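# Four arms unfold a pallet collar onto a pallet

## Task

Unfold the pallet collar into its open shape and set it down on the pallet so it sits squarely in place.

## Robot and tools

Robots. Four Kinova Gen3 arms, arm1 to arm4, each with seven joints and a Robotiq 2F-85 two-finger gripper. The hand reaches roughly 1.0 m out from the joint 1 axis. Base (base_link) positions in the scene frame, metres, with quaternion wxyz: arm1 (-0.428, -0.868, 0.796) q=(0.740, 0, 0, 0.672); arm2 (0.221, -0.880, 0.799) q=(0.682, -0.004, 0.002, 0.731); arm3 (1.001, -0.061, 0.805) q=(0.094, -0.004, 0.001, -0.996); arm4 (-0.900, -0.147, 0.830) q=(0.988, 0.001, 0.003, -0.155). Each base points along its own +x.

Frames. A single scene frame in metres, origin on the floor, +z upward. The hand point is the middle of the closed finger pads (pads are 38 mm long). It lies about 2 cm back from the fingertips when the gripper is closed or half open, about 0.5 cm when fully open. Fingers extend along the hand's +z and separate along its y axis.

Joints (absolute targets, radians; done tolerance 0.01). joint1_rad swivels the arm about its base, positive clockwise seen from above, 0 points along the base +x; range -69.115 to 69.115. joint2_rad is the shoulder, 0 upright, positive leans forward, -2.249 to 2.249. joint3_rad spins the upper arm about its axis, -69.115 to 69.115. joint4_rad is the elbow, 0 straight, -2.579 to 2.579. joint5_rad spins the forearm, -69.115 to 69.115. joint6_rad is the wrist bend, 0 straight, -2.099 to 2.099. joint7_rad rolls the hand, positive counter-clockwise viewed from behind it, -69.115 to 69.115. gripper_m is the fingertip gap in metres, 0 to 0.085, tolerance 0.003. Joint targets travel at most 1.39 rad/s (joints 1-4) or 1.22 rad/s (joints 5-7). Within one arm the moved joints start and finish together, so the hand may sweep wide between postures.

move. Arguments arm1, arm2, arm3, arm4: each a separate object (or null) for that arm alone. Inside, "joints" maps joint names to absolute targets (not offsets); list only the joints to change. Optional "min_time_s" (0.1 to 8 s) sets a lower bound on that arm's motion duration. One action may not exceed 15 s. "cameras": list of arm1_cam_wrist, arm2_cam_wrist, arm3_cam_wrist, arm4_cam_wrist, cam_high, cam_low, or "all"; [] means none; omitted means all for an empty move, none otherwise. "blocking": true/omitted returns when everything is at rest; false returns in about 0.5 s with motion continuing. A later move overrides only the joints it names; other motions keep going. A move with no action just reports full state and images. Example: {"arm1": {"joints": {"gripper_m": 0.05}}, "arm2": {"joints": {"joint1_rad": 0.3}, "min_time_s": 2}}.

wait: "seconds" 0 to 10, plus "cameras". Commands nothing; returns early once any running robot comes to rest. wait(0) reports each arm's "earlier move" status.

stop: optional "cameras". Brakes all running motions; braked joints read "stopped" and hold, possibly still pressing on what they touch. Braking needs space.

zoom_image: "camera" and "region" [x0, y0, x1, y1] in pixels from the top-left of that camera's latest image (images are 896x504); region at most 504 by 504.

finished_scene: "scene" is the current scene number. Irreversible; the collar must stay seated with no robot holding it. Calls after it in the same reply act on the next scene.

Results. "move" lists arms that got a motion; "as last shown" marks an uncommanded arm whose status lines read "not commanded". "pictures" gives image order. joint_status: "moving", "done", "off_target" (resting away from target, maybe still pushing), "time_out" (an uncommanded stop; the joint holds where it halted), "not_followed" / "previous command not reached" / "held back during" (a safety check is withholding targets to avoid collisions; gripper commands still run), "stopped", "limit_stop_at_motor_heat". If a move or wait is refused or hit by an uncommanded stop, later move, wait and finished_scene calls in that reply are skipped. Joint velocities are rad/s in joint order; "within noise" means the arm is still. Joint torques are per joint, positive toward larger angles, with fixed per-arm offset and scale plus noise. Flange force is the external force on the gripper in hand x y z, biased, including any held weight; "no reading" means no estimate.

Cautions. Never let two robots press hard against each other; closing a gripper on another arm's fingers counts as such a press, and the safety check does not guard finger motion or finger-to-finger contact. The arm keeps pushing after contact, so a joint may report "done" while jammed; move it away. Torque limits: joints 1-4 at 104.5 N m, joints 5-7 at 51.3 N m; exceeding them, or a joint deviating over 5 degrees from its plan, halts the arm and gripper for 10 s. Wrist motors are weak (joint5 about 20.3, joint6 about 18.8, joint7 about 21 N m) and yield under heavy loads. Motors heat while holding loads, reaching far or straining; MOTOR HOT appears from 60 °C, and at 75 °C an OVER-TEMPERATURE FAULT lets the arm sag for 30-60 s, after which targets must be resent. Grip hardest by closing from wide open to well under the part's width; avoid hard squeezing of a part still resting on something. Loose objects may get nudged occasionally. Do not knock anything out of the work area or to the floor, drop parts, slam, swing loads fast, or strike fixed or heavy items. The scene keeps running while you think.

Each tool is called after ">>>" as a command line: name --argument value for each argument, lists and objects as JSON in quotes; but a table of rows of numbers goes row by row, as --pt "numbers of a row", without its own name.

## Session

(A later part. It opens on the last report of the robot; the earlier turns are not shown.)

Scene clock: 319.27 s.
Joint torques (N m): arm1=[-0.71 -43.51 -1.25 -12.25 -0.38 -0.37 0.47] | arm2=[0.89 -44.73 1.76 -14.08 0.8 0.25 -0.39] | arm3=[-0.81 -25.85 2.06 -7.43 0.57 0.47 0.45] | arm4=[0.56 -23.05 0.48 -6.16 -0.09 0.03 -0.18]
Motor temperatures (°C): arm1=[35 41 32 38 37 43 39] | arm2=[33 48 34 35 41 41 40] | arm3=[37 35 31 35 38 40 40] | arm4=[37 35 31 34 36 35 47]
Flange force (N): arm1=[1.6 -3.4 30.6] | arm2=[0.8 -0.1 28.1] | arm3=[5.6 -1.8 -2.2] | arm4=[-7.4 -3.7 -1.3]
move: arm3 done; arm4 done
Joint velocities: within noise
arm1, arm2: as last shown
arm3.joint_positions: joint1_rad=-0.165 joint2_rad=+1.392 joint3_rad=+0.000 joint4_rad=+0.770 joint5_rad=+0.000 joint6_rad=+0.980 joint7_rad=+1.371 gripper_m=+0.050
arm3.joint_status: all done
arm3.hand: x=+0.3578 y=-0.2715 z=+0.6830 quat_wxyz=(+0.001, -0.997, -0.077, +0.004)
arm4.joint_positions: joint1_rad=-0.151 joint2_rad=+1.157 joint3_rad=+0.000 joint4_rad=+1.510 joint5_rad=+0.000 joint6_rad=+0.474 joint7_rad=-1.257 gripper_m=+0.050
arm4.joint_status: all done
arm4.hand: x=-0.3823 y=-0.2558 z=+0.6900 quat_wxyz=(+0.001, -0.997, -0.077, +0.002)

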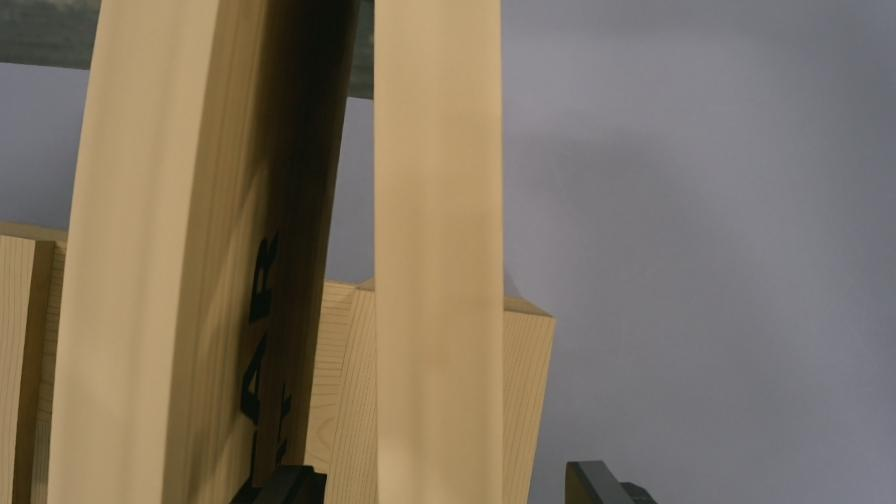

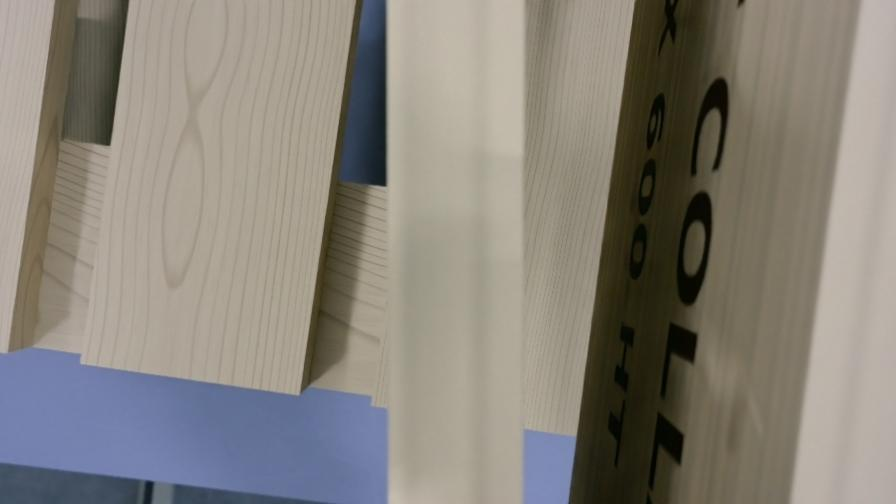

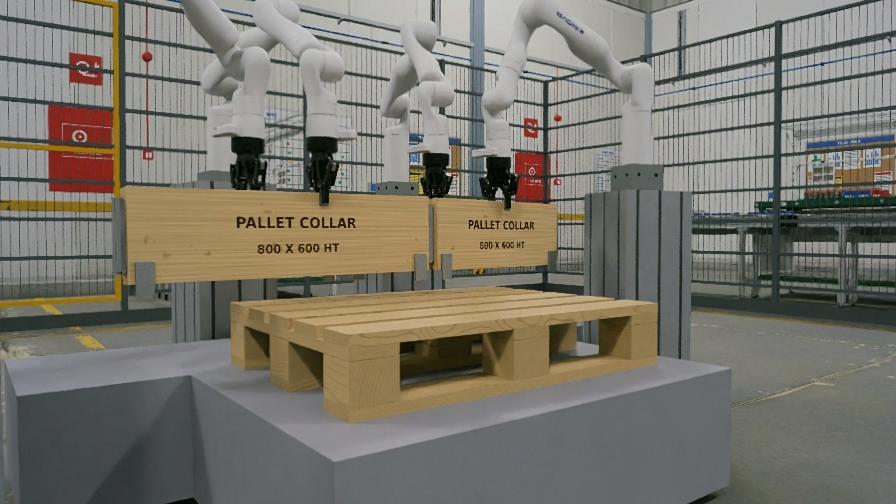

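>>> move --arm3 '{"joints":{"gripper_m":0.012}}' --arm4 '{"joints":{"gripper_m":0.012}}' --cameras '["arm3_cam_wrist","arm4_cam_wrist"]'

Scene clock: 327.93 s.
Joint torques (N m): arm1=[-0.59 -45.25 -1.11 -12.73 -0.35 -0.23 0.44] | arm2=[1.02 -47.22 1.8 -14.53 0.76 0.72 -0.45] | arm3=[-0.33 -23.71 2.46 -7.24 0.96 -0.06 0.73] | arm4=[-0.14 -21.97 -0.45 -6.62 -0.25 -0.4 -0.02]
Motor temperatures (°C): arm1=[35 42 32 38 37 43 39] | arm2=[33 50 34 35 41 41 40] | arm3=[37 35 31 35 38 40 40] | arm4=[37 35 31 34 36 35 47]
Flange force (N): arm1=[1.5 -3.7 33.8] | arm2=[0.9 1.3 32.7] | arm3=[8.1 -1.0 -6.5] | arm4=[-9.4 -3.3 -4.5]
move: arm3 off_target; arm4 off_target
Joint velocities: within noise
arm1, arm2: as last shown
arm3.joint_positions: joint1_rad=-0.165 joint2_rad=+1.392 joint3_rad=+0.000 joint4_rad=+0.770 joint5_rad=+0.000 joint6_rad=+0.980 joint7_rad=+1.371 gripper_m=+0.019
arm3.joint_status: gripper_m off_target (ended at +0.019, target +0.012)
arm3.hand: x=+0.3578 y=-0.2715 z=+0.6830 quat_wxyz=(+0.001, -0.997, -0.077, +0.004)
arm4.joint_positions: joint1_rad=-0.151 joint2_rad=+1.157 joint3_rad=+0.000 joint4_rad=+1.510 joint5_rad=+0.000 joint6_rad=+0.474 joint7_rad=-1.257 gripper_m=+0.019
arm4.joint_status: gripper_m off_target (ended at +0.019, target +0.012)
arm4.hand: x=-0.3823 y=-0.2558 z=+0.6900 quat_wxyz=(+0.001, -0.997, -0.077, +0.002)

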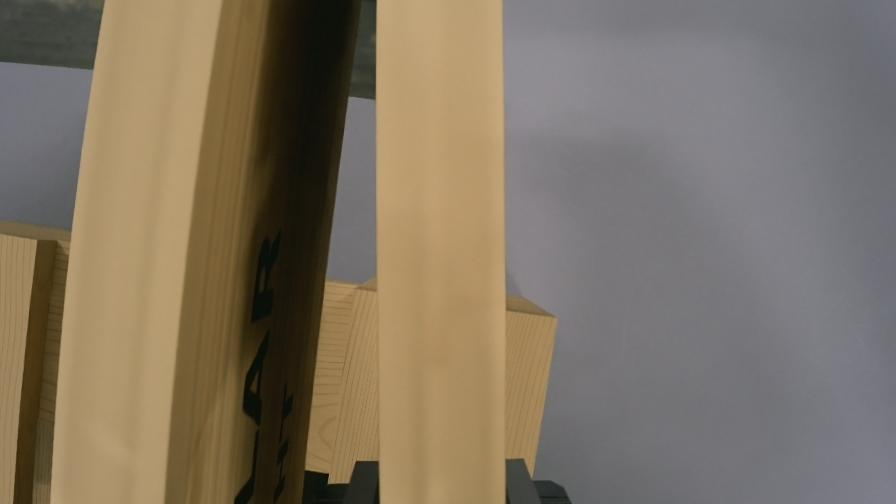

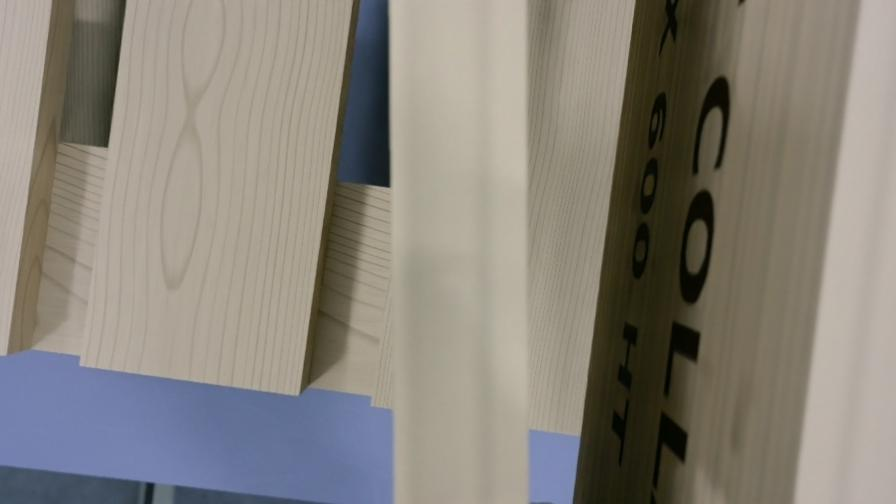

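>>> move --arm1 '{"joints":{"gripper_m":0.06}}' --arm2 '{"joints":{"gripper_m":0.06}}'

>>> move --arm1 '{"joints":{"joint2_rad":0.943,"joint4_rad":1.1839,"joint6_rad":1.0147},"min_time_s":1.5}' --arm2 '{"joints":{"joint2_rad":1.0813,"joint4_rad":0.8801,"joint6_rad":1.1802},"min_time_s":1.5}' --cameras '["cam_low","cam_high","arm1_cam_wrist","arm2_cam_wrist"]'

Scene clock: 330.87 s.
Joint torques (N m): arm1=[0.01 -25.13 -0.55 -5.86 -0.08 -0.15 0.27] | arm2=[0.27 -28.12 0.61 -7.94 0.34 0.08 -0.27] | arm3=[-0.46 -44.3 2.73 -14.74 0.72 0.27 0.37] | arm4=[0.51 -37.75 0.59 -10.65 -0.16 -0.29 -0.15]
Motor temperatures (°C): arm1=[35 42 32 38 37 43 39] | arm2=[33 50 34 35 41 41 40] | arm3=[37 36 31 36 38 40 40] | arm4=[37 35 31 34 36 35 47]
Flange force (N): arm1=[0.3 -2.4 0.6] | arm2=[0.0 -1.1 2.6] | arm3=[6.1 -1.5 24.8] | arm4=[-8.4 -4.1 25.7]
move: arm1 done; arm2 done
TORQUE WARNING: arm3's joint2_rad reached its warning level (56.7 N m). A warning alone does not stop the arm.
Joint velocities: within noise
arm1.joint_positions: joint1_rad=+0.247 joint2_rad=+1.197 joint3_rad=+0.000 joint4_rad=+1.188 joint5_rad=+0.000 joint6_rad=+0.757 joint7_rad=+3.485 gripper_m=+0.060
arm1.joint_status: all done
arm1.hand: x=-0.2000 y=-0.3041 z=+0.6943 quat_wxyz=(+0.000, +1.000, +0.000, +0.000)
arm2.joint_positions: joint1_rad=+0.000 joint2_rad=+1.311 joint3_rad=+0.000 joint4_rad=+0.882 joint5_rad=+0.000 joint6_rad=+0.948 joint7_rad=-0.069 gripper_m=+0.060
arm2.joint_status: all done
arm2.hand: x=+0.2009 y=-0.2185 z=+0.6919 quat_wxyz=(-0.002, +0.000, -1.000, +0.004)
arm3.joint_positions: joint1_rad=-0.165 joint2_rad=+1.392 joint3_rad=+0.000 joint4_rad=+0.770 joint5_rad=+0.000 joint6_rad=+0.980 joint7_rad=+1.371 gripper_m=+0.019
arm3.joint_status: not commanded
arm3.hand: x=+0.3578 y=-0.2715 z=+0.6830 quat_wxyz=(+0.001, -0.997, -0.077, +0.004)
arm4: as last shown
pictures: none

Scene clock: 332.70 s.
Joint torques (N m): arm1=[-0.01 -24.17 -0.67 -7.3 -0.07 -0.17 0.25] | arm2=[0.25 -27.47 0.57 -8.99 0.35 0.07 -0.24] | arm3=[-0.51 -44.43 2.78 -14.72 0.69 0.2 0.36] | arm4=[0.5 -37.78 0.6 -10.69 -0.14 -0.3 -0.17]
Motor temperatures (°C): arm1=[35 42 32 38 37 43 39] | arm2=[33 50 34 35 41 41 40] | arm3=[37 36 31 36 38 40 40] | arm4=[37 35 31 34 36 35 47]
Flange force (N): arm1=[0.5 -2.7 -0.1] | arm2=[0.0 -0.8 2.8] | arm3=[5.2 -1.4 25.0] | arm4=[-8.5 -4.0 25.7]
move: arm1 done; arm2 done
Joint velocities: within noise
arm1.joint_positions: joint1_rad=+0.247 joint2_rad=+0.943 joint3_rad=+0.000 joint4_rad=+1.184 joint5_rad=+0.000 joint6_rad=+1.015 joint7_rad=+3.485 gripper_m=+0.060
arm1.joint_status: all done
arm1.hand: x=-0.2001 y=-0.3041 z=+0.8503 quat_wxyz=(+0.000, +1.000, +0.000, +0.000)
arm2.joint_positions: joint1_rad=+0.000 joint2_rad=+1.081 joint3_rad=+0.000 joint4_rad=+0.880 joint5_rad=+0.000 joint6_rad=+1.180 joint7_rad=-0.069 gripper_m=+0.060
arm2.joint_status: all done
arm2.hand: x=+0.2003 y=-0.2172 z=+0.8454 quat_wxyz=(-0.002, +0.000, -1.000, +0.004)
arm3, arm4: as last shown
arm3.hand: x=+0.3579 y=-0.2715 z=+0.6830 quat_wxyz=(+0.001, -0.997, -0.077, +0.004)
pictures: arm1_cam_wrist, arm2_cam_wrist, cam_high, cam_low

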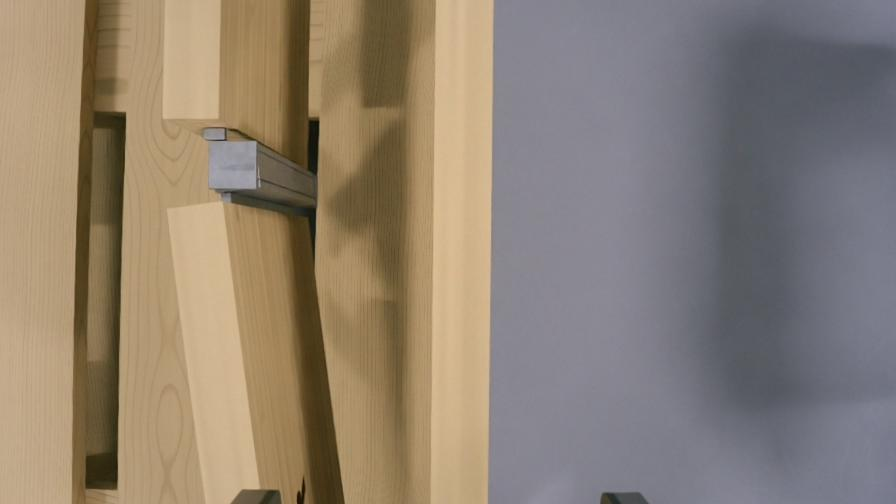

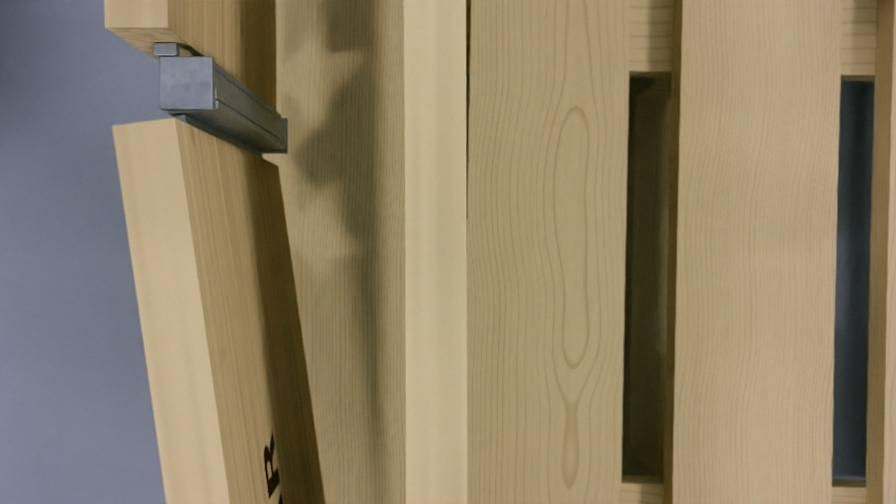

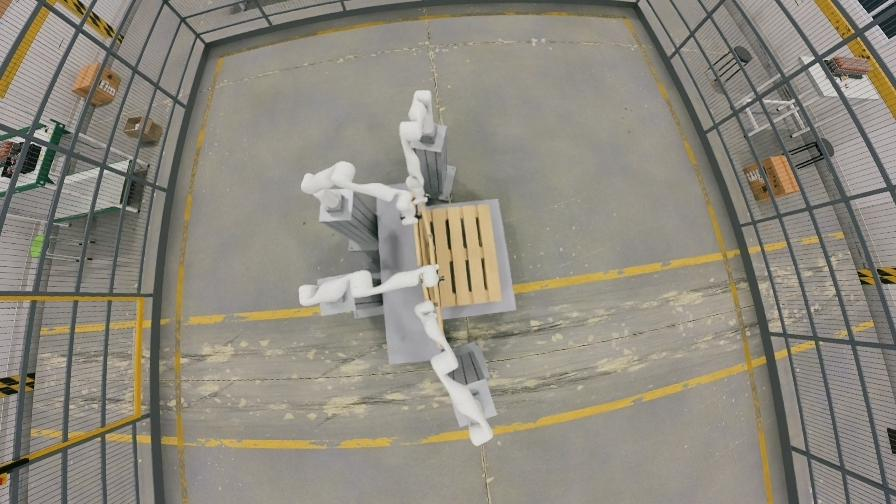

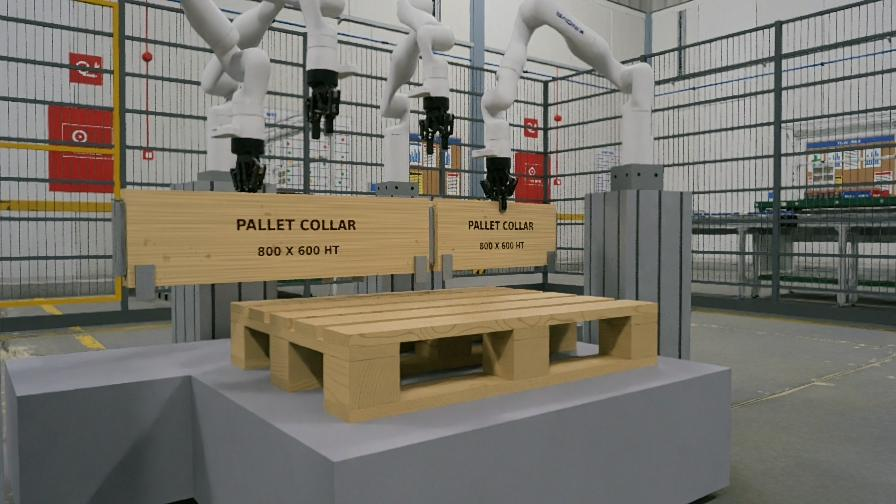

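>>> move --arm1 '{"joints":{"joint1_rad":0.144,"joint2_rad":0.3999,"joint4_rad":1.6916,"joint6_rad":1.0501,"joint7_rad":3.3817},"min_time_s":2}' --arm2 '{"joints":{"joint1_rad":0.1251,"joint2_rad":0.3946,"joint4_rad":1.7114,"joint6_rad":1.0356,"joint7_rad":0.0559},"min_time_s":2}' --arm3 '{"joints":{"joint1_rad":-0.0965,"joint2_rad":1.3423,"joint4_rad":0.8991,"joint6_rad":0.9002,"joint7_rad":1.7434},"min_time_s":2.5}' --arm4 '{"joints":{"joint1_rad":-0.2409,"joint2_rad":1.1483,"joint4_rad":1.5444,"joint6_rad":0.4489,"joint7_rad":-1.0432},"min_time_s":2.5}' --cameras '["cam_low","arm1_cam_wrist","arm2_cam_wrist"]'

Scene clock: 350.73 s.
Joint torques (N m): arm1=[-0.06 -15.93 -0.93 -7.51 -0.04 -0.16 0.25] | arm2=[0.24 -16.37 0.35 -8.33 0.34 0.15 -0.29] | arm3=[-1.14 -42.58 1.98 -13.04 0.36 0.56 0.4] | arm4=[0.48 -36.2 0.41 -8.73 -0.15 0.42 -0.05]
Motor temperatures (°C): arm1=[35 42 32 38 37 43 39] | arm2=[33 50 34 35 41 41 40] | arm3=[37 41 31 36 38 40 40] | arm4=[37 38 31 34 36 35 47]
Flange force (N): arm1=[0.3 -1.8 -0.5] | arm2=[-0.2 -0.6 3.0] | arm3=[2.5 -1.0 24.9] | arm4=[-4.7 -4.2 25.7]
move: arm1 done; arm2 done; arm3 done; arm4 done
Joint velocities: within noise
arm1.joint_positions: joint1_rad=+0.144 joint2_rad=+0.400 joint3_rad=+0.000 joint4_rad=+1.692 joint5_rad=+0.000 joint6_rad=+1.050 joint7_rad=+3.382 gripper_m=+0.060
arm1.joint_status: all done
arm1.hand: x=-0.3002 y=-0.4496 z=+1.0003 quat_wxyz=(+0.000, +1.000, +0.000, +0.000)
arm2.joint_positions: joint1_rad=+0.125 joint2_rad=+0.395 joint3_rad=+0.000 joint4_rad=+1.711 joint5_rad=+0.000 joint6_rad=+1.036 joint7_rad=+0.056 gripper_m=+0.060
arm2.joint_status: all done
arm2.hand: x=+0.2696 y=-0.4481 z=+0.9976 quat_wxyz=(-0.002, +0.000, -1.000, +0.004)
arm3.joint_positions: joint1_rad=-0.097 joint2_rad=+1.342 joint3_rad=+0.000 joint4_rad=+0.899 joint5_rad=+0.000 joint6_rad=+0.900 joint7_rad=+1.743 gripper_m=+0.019
arm3.joint_status: all done
arm3.hand: x=+0.3632 y=-0.2218 z=+0.6831 quat_wxyz=(+0.001, -0.974, -0.227, +0.004)
arm4.joint_positions: joint1_rad=-0.241 joint2_rad=+1.148 joint3_rad=+0.000 joint4_rad=+1.544 joint5_rad=+0.000 joint6_rad=+0.449 joint7_rad=-1.043 gripper_m=+0.019
arm4.joint_status: all done
arm4.hand: x=-0.3832 y=-0.2080 z=+0.6901 quat_wxyz=(+0.002, -0.974, -0.227, +0.002)
pictures: arm1_cam_wrist, arm2_cam_wrist, cam_low

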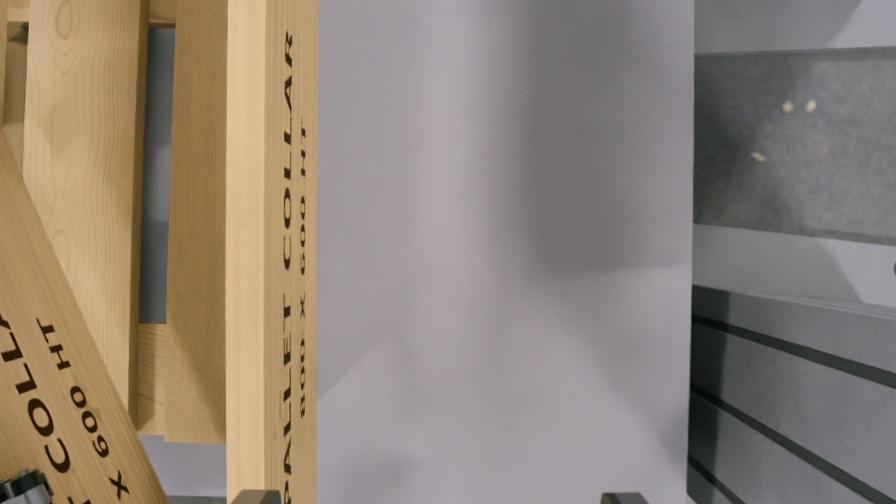

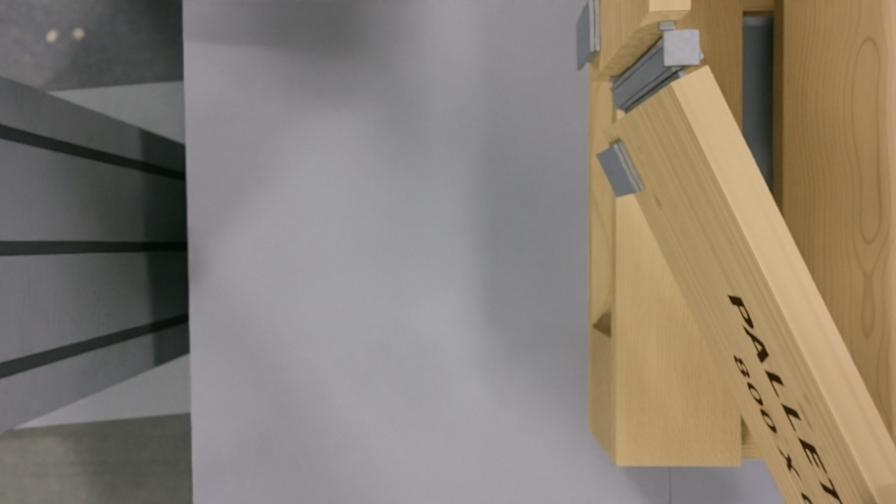

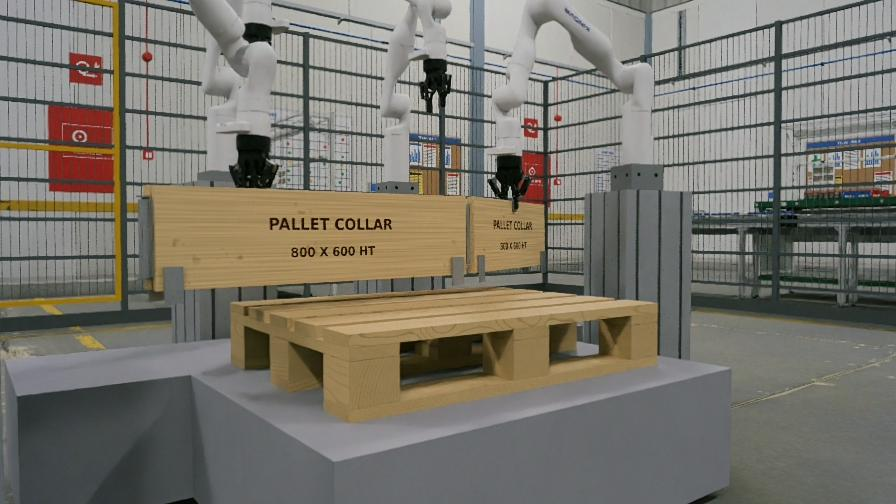

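>>> move --arm3 '{"joints":{"joint1_rad":-0.0222,"joint2_rad":1.3063,"joint4_rad":0.9963,"joint6_rad":0.839,"joint7_rad":2.1668},"min_time_s":2}' --arm4 '{"joints":{"joint1_rad":-0.3311,"joint2_rad":1.1442,"joint4_rad":1.5601,"joint6_rad":0.4373,"joint7_rad":-0.7844},"min_time_s":2}'

Scene clock: 354.33 s.
Joint torques (N m): arm1=[-0.04 -15.95 -0.9 -7.53 -0.06 -0.17 0.28] | arm2=[0.29 -16.41 0.32 -8.32 0.35 0.13 -0.26] | arm3=[-1.09 -41.64 1.87 -12.43 0.21 0.61 0.36] | arm4=[0.38 -35.97 0.11 -8.57 -0.28 0.4 -0.08]
Motor temperatures (°C): arm1=[35 41 32 38 37 43 39] | arm2=[33 49 34 35 41 41 40] | arm3=[37 42 31 36 38 40 40] | arm4=[37 38 31 34 36 35 47]
Flange force (N): arm1=[0.2 -1.8 -0.5] | arm2=[-0.1 -0.4 3.0] | arm3=[2.8 0.2 24.9] | arm4=[-3.6 -5.2 25.6]
move: arm3 done; arm4 done
Joint velocities: within noise
arm1, arm2: as last shown
arm3.joint_positions: joint1_rad=-0.022 joint2_rad=+1.306 joint3_rad=+0.000 joint4_rad=+0.996 joint5_rad=+0.000 joint6_rad=+0.839 joint7_rad=+2.167 gripper_m=+0.019
arm3.joint_status: all done
arm3.hand: x=+0.3687 y=-0.1707 z=+0.6831 quat_wxyz=(+0.002, -0.920, -0.393, +0.004)
arm4.joint_positions: joint1_rad=-0.331 joint2_rad=+1.144 joint3_rad=+0.000 joint4_rad=+1.560 joint5_rad=+0.000 joint6_rad=+0.437 joint7_rad=-0.784 gripper_m=+0.019
arm4.joint_status: all done
arm4.hand: x=-0.3838 y=-0.1613 z=+0.6902 quat_wxyz=(+0.002, -0.920, -0.392, +0.002)
pictures: none

>>> move --arm3 '{"joints":{"joint1_rad":0.0576,"joint2_rad":1.283,"joint4_rad":1.0607,"joint6_rad":0.7979,"joint7_rad":2.5957},"min_time_s":2}' --arm4 '{"joints":{"joint1_rad":-0.4199,"joint2_rad":1.1452,"joint4_rad":1.5561,"joint6_rad":0.4403,"joint7_rad":-0.5241},"min_time_s":2}' --cameras '["arm1_cam_wrist","arm2_cam_wrist","cam_high"]'

Scene clock: 357.27 s.
Joint torques (N m): arm1=[-0.02 -15.87 -0.96 -7.51 -0.09 -0.19 0.3] | arm2=[0.29 -16.38 0.32 -8.32 0.34 0.12 -0.27] | arm3=[-1.1 -43.29 1.84 -14.48 0.33 -0.7 0.62] | arm4=[0.52 -37.01 -0.02 -10.88 -0.46 -0.35 -0.12]
Motor temperatures (°C): arm1=[35 41 32 38 37 43 39] | arm2=[33 49 34 35 41 41 40] | arm3=[37 42 31 36 38 40 40] | arm4=[37 38 31 34 36 35 47]
Flange force (N): arm1=[0.1 -1.7 -0.6] | arm2=[-0.1 -0.5 2.9] | arm3=[4.3 5.5 25.8] | arm4=[-4.6 -11.0 24.9]
move: arm3 done; arm4 done
Joint velocities: within noise
arm1, arm2: as last shown
arm3.joint_positions: joint1_rad=+0.058 joint2_rad=+1.283 joint3_rad=+0.000 joint4_rad=+1.061 joint5_rad=+0.000 joint6_rad=+0.798 joint7_rad=+2.596 gripper_m=+0.019
arm3.joint_status: all done
arm3.hand: x=+0.3734 y=-0.1186 z=+0.6831 quat_wxyz=(+0.003, -0.838, -0.546, +0.003)
arm4.joint_positions: joint1_rad=-0.420 joint2_rad=+1.145 joint3_rad=+0.000 joint4_rad=+1.556 joint5_rad=+0.000 joint6_rad=+0.440 joint7_rad=-0.524 gripper_m=+0.019
arm4.joint_status: all done
arm4.hand: x=-0.3836 y=-0.1152 z=+0.6903 quat_wxyz=(+0.002, -0.838, -0.546, +0.002)

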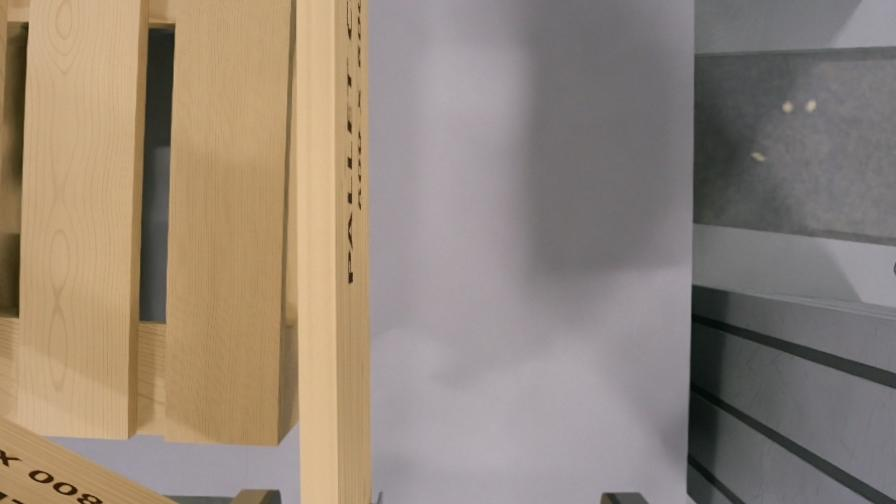

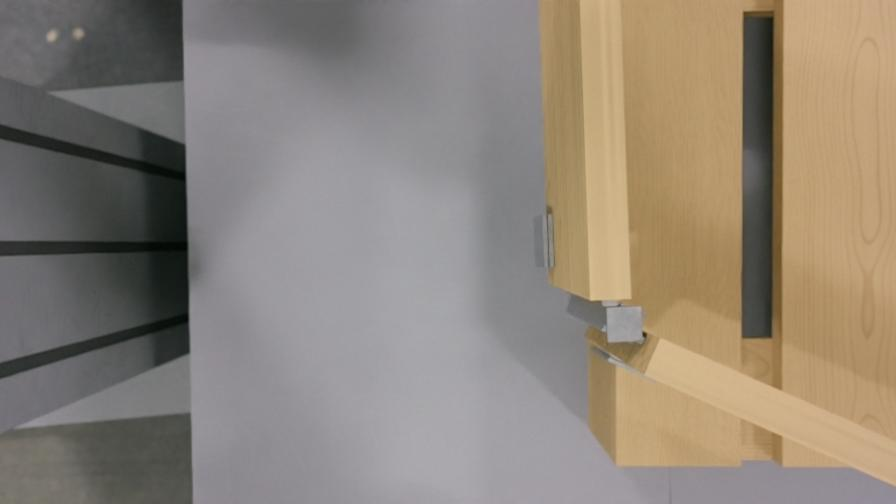

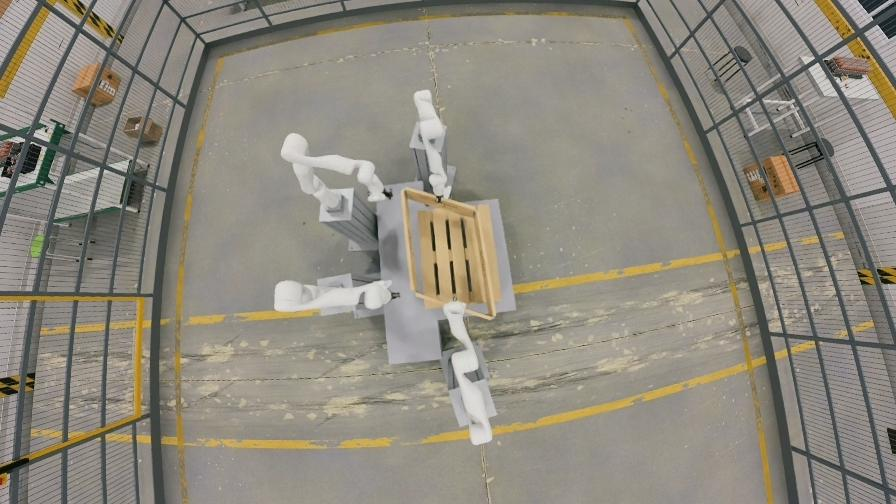

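>>> move --arm3 '{"joints":{"joint1_rad":0.1396,"joint2_rad":1.2718,"joint4_rad":1.0924,"joint6_rad":0.7774,"joint7_rad":2.9395},"min_time_s":2}' --arm4 '{"joints":{"joint1_rad":-0.507,"joint2_rad":1.1519,"joint4_rad":1.5309,"joint6_rad":0.4588,"joint7_rad":-0.3494},"min_time_s":2}'

Scene clock: 360.60 s.
Joint torques (N m): arm1=[-0.07 -15.91 -0.92 -7.52 -0.07 -0.18 0.3] | arm2=[0.27 -16.39 0.35 -8.34 0.34 0.13 -0.28] | arm3=[-1.49 -44.74 1.55 -16.64 0.13 -1.78 0.56] | arm4=[0.67 -38.69 0.23 -13.64 -0.24 -1.3 0.09]
Motor temperatures (°C): arm1=[35 41 32 38 37 43 39] | arm2=[33 49 34 35 41 41 40] | arm3=[37 43 31 36 38 40 40] | arm4=[37 39 31 34 36 35 47]
Flange force (N): arm1=[0.2 -1.7 -0.6] | arm2=[-0.1 -0.5 3.0] | arm3=[3.8 12.0 26.1] | arm4=[-3.7 -17.5 24.3]
move: arm3 done; arm4 done
Joint velocities: within noise
arm1, arm2: as last shown
arm3.joint_positions: joint1_rad=+0.140 joint2_rad=+1.272 joint3_rad=+0.000 joint4_rad=+1.092 joint5_rad=+0.000 joint6_rad=+0.777 joint7_rad=+2.939 gripper_m=+0.019
arm3.joint_status: all done
arm3.hand: x=+0.3767 y=-0.0668 z=+0.6830 quat_wxyz=(+0.003, -0.759, -0.651, +0.003)
arm4.joint_positions: joint1_rad=-0.507 joint2_rad=+1.152 joint3_rad=+0.000 joint4_rad=+1.531 joint5_rad=+0.000 joint6_rad=+0.459 joint7_rad=-0.349 gripper_m=+0.019
arm4.joint_status: all done
arm4.hand: x=-0.3820 y=-0.0692 z=+0.6903 quat_wxyz=(+0.002, -0.759, -0.651, +0.001)
pictures: none

>>> move --arm3 '{"joints":{"joint1_rad":0.2199,"joint2_rad":1.2679,"joint4_rad":1.1035,"joint6_rad":0.7702,"joint7_rad":3.1943},"min_time_s":2}' --arm4 '{"joints":{"joint1_rad":-0.5913,"joint2_rad":1.1626,"joint4_rad":1.4917,"joint6_rad":0.4873,"joint7_rad":-0.2592},"min_time_s":2}' --cameras '["all"]'

Scene clock: 365.60 s.
Joint torques (N m): arm1=[-0.04 -15.93 -0.93 -7.53 -0.03 -0.15 0.28] | arm2=[0.28 -16.36 0.33 -8.34 0.33 0.11 -0.28] | arm3=[-1.94 -43.87 1.22 -15.77 0.12 -1.14 0.55] | arm4=[1.04 -38.88 0.6 -13.38 -0.2 -0.92 0.04]
Motor temperatures (°C): arm1=[35 41 32 38 37 43 39] | arm2=[33 49 34 35 41 41 40] | arm3=[37 44 31 36 38 40 40] | arm4=[37 39 31 34 36 35 47]
Flange force (N): arm1=[0.2 -1.7 -0.4] | arm2=[-0.1 -0.6 2.9] | arm3=[1.4 11.9 26.0] | arm4=[-1.3 -16.9 24.6]
move: arm3 done; arm4 done
Joint velocities: within noise
arm1, arm2: as last shown
arm3.joint_positions: joint1_rad=+0.220 joint2_rad=+1.268 joint3_rad=+0.000 joint4_rad=+1.103 joint5_rad=+0.000 joint6_rad=+0.770 joint7_rad=+3.194 gripper_m=+0.019
arm3.joint_status: all done
arm3.hand: x=+0.3803 y=-0.0169 z=+0.6830 quat_wxyz=(+0.003, -0.699, -0.715, +0.003)
arm4.joint_positions: joint1_rad=-0.591 joint2_rad=+1.163 joint3_rad=+0.000 joint4_rad=+1.492 joint5_rad=+0.000 joint6_rad=+0.487 joint7_rad=-0.259 gripper_m=+0.019
arm4.joint_status: all done
arm4.hand: x=-0.3810 y=-0.0231 z=+0.6904 quat_wxyz=(+0.002, -0.700, -0.715, +0.001)
pictures: arm1_cam_wrist, arm2_cam_wrist, arm3_cam_wrist, arm4_cam_wrist, cam_high, cam_low

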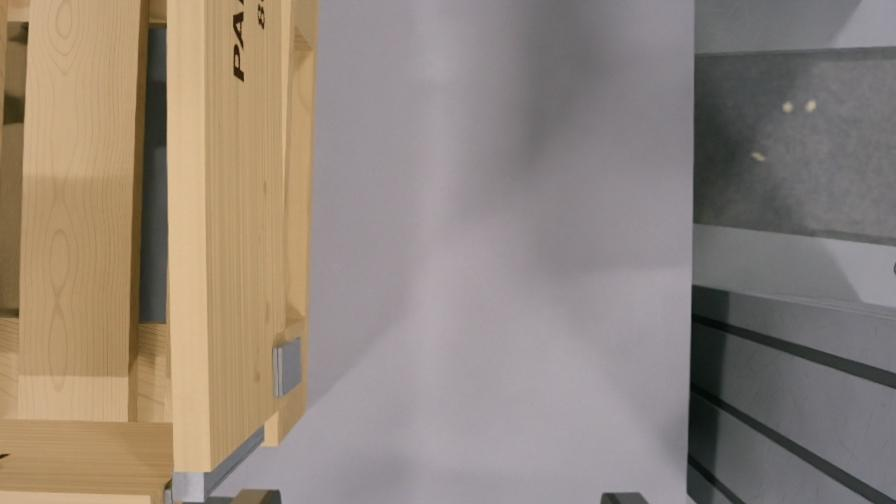

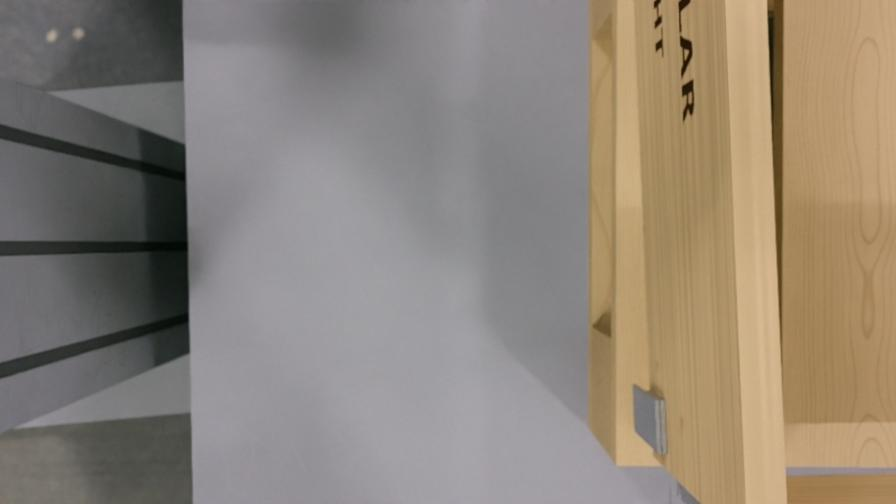

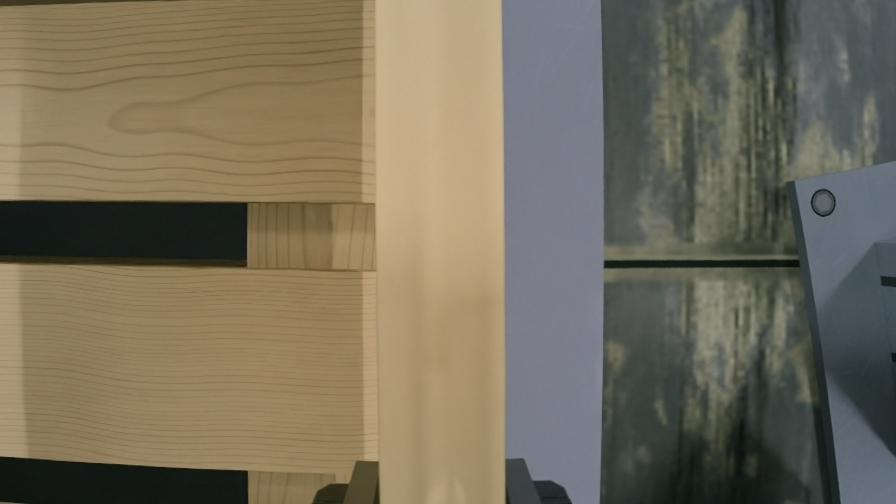

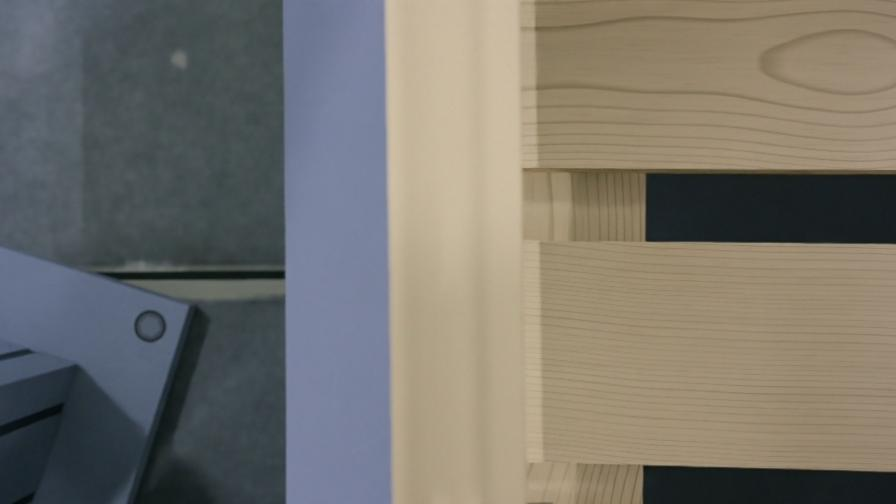

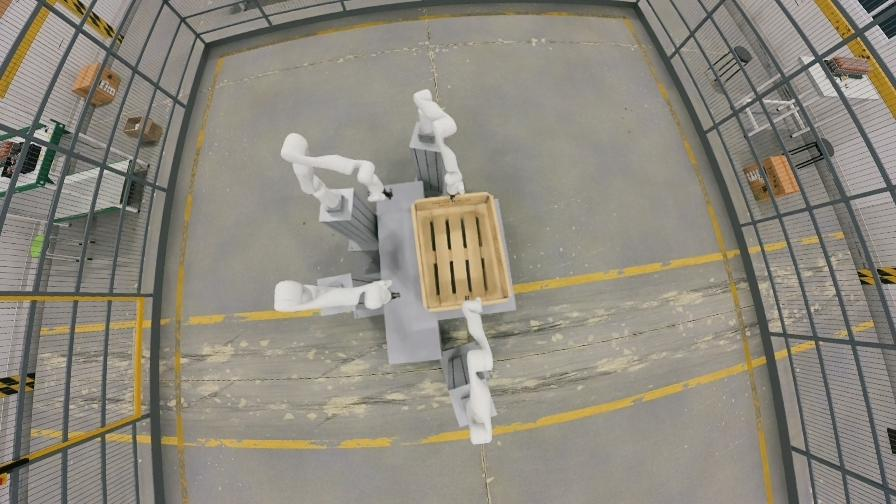

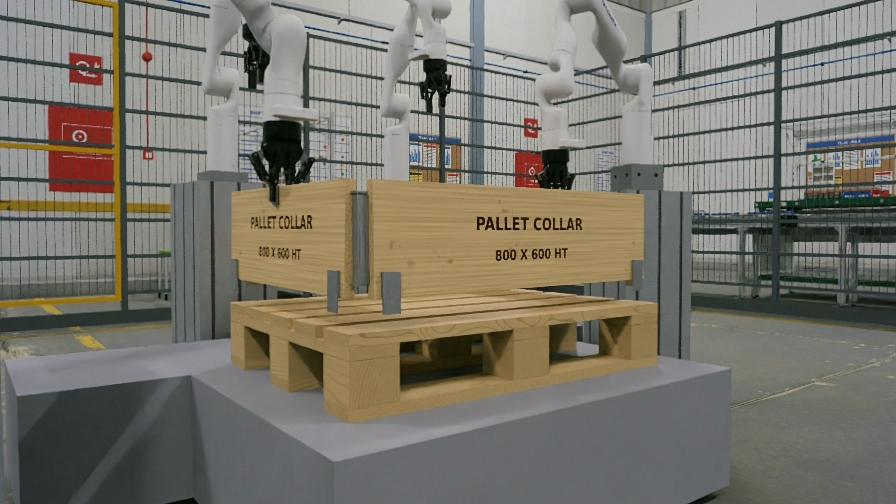

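>>> zoom_image --camera "arm1_cam_wrist" --region '[0, 254, 350, 504]'

>>> zoom_image --camera "arm1_cam_wrist" --region '[0, 0, 350, 250]'

>>> zoom_image --camera "arm2_cam_wrist" --region '[546, 254, 896, 504]'

>>> zoom_image --camera "arm2_cam_wrist" --region '[546, 0, 896, 250]'

>>> zoom_image --camera "cam_low" --region '[210, 160, 460, 340]'

>>> zoom_image --camera "cam_low" --region '[440, 160, 690, 340]'

>>> zoom_image --camera "cam_high" --region '[380, 170, 540, 330]'

Scaled by 1.440 from the camera's image (finer frame: 1280x720).

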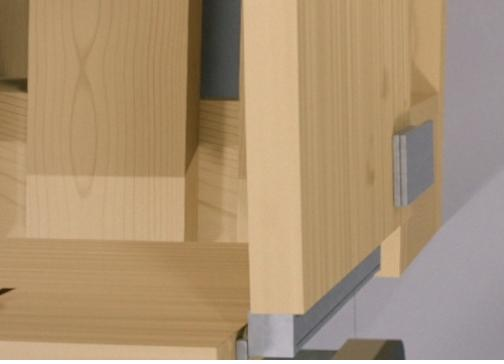

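Scaled by 1.440 from the camera's image (finer frame: 1280x720).

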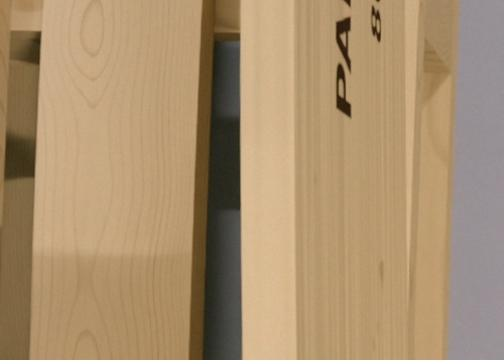

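Scaled by 1.440 from the camera's image (finer frame: 1280x720).

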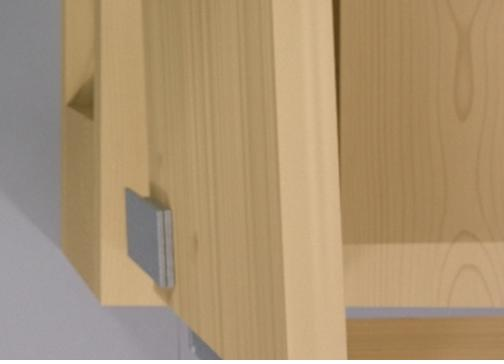

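Scaled by 1.440 from the camera's image (finer frame: 1280x720).

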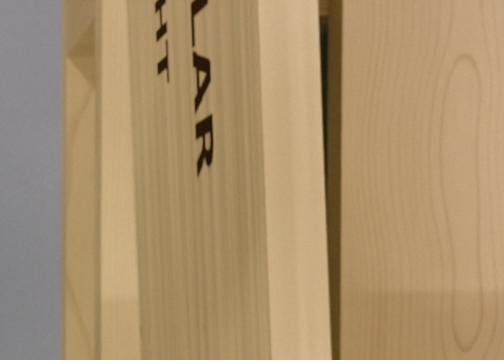

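Scaled by 2.016 from the camera's image (finer frame: 1280x720).

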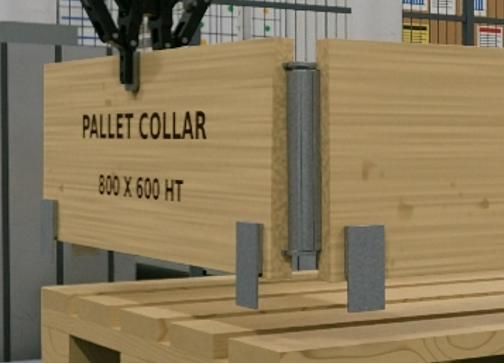

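Scaled by 2.016 from the camera's image (finer frame: 1280x720).

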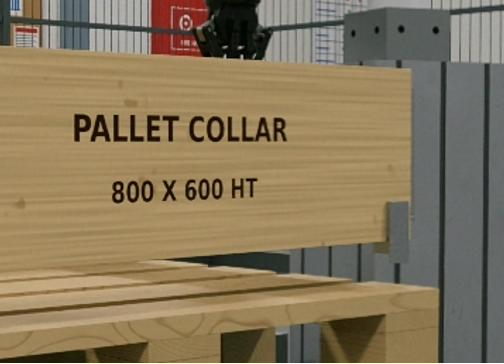

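Scaled by 3.150 from the camera's image (finer frame: 1280x720).

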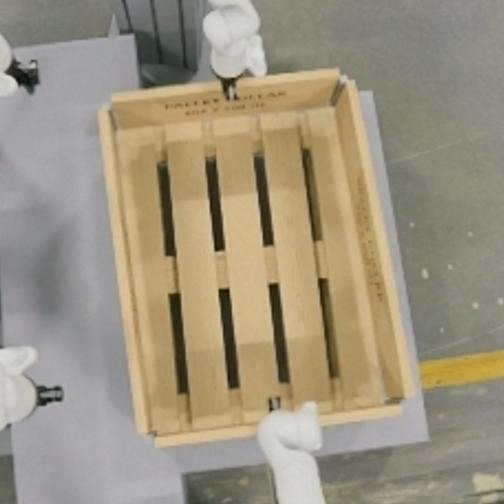

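>>> move --arm1 '{"joints":{"joint1_rad":-0.1436,"joint2_rad":0.6888,"joint4_rad":1.1845,"joint6_rad":1.2683,"joint7_rad":3.0943},"min_time_s":1.5}' --arm2 '{"joints":{"joint1_rad":0.3747,"joint2_rad":0.819,"joint4_rad":0.9415,"joint6_rad":1.3811,"joint7_rad":0.3054},"min_time_s":1.5}' --cameras '["arm1_cam_wrist","arm2_cam_wrist"]'

>>> zoom_image --camera "arm1_cam_wrist" --region '[300, 100, 600, 350]'

>>> zoom_image --camera "arm2_cam_wrist" --region '[300, 100, 600, 350]'

Scene clock: 383.03 s.
Joint torques (N m): arm1=[-0.08 -21.62 -0.74 -8.18 0 -0.13 0.23] | arm2=[0.38 -24.8 0.53 -9.48 0.34 0.07 -0.27] | arm3=[-1.83 -43.84 1.43 -15.76 0.25 -1.27 0.61] | arm4=[0.92 -38.93 0.43 -13.44 -0.24 -0.93 0.06]
Motor temperatures (°C): arm1=[35 40 32 38 37 43 39] | arm2=[33 48 34 35 41 41 40] | arm3=[37 47 31 36 38 40 40] | arm4=[37 39 31 34 36 35 47]
Flange force (N): arm1=[-0.3 -2.8 -0.8] | arm2=[0.2 -0.4 2.8] | arm3=[1.2 11.4 25.8] | arm4=[-1.5 -17.0 24.6]
move: arm1 done; arm2 done
Joint velocities: within noise
arm1.joint_positions: joint1_rad=-0.144 joint2_rad=+0.689 joint3_rad=+0.000 joint4_rad=+1.184 joint5_rad=+0.000 joint6_rad=+1.268 joint7_rad=+3.094 gripper_m=+0.060
arm1.joint_status: all done
arm1.hand: x=-0.4302 y=-0.2996 z=+1.0002 quat_wxyz=(+0.000, +1.000, +0.000, +0.000)
arm2.joint_positions: joint1_rad=+0.375 joint2_rad=+0.819 joint3_rad=+0.000 joint4_rad=+0.942 joint5_rad=+0.000 joint6_rad=+1.381 joint7_rad=+0.305 gripper_m=+0.060
arm2.joint_status: all done
arm2.hand: x=+0.4296 y=-0.2981 z=+0.9970 quat_wxyz=(-0.002, +0.000, -1.000, +0.004)
arm3, arm4: as last shown

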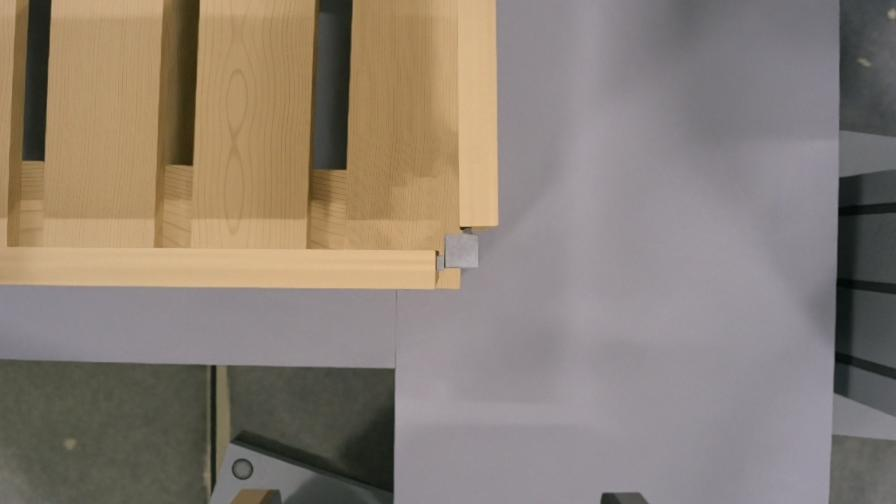

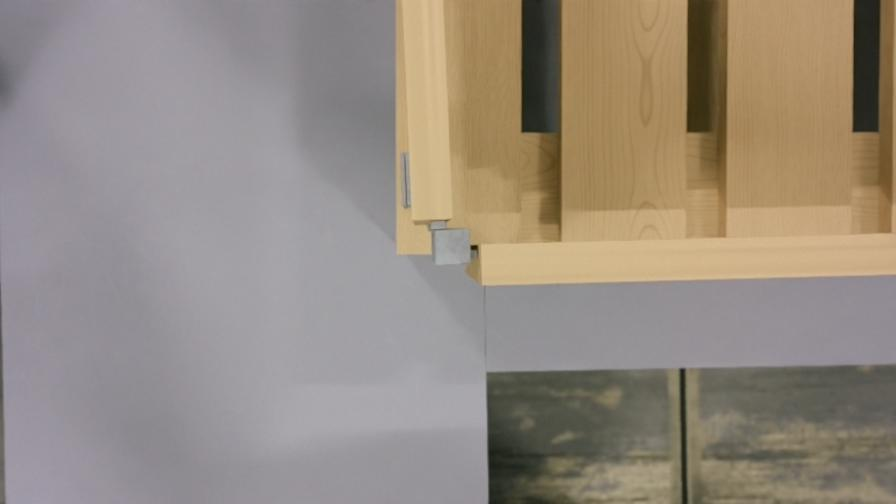

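Scaled by 1.680 from the camera's image (finer frame: 1280x720).

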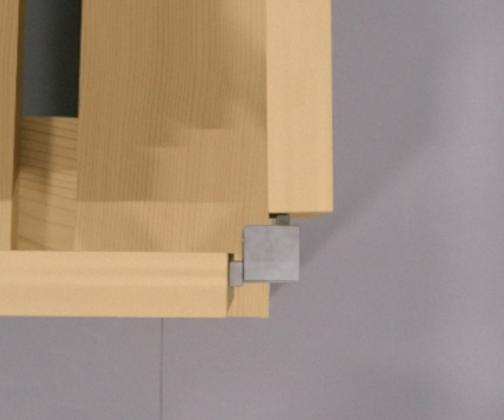

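Scaled by 1.680 from the camera's image (finer frame: 1280x720).

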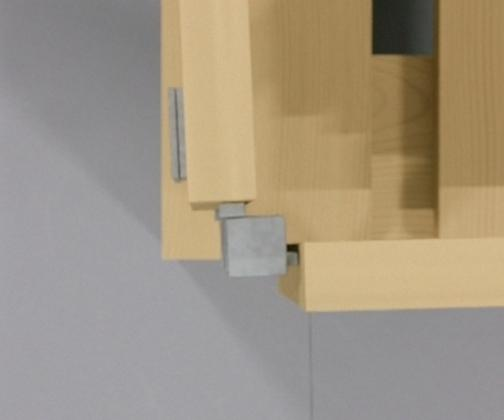

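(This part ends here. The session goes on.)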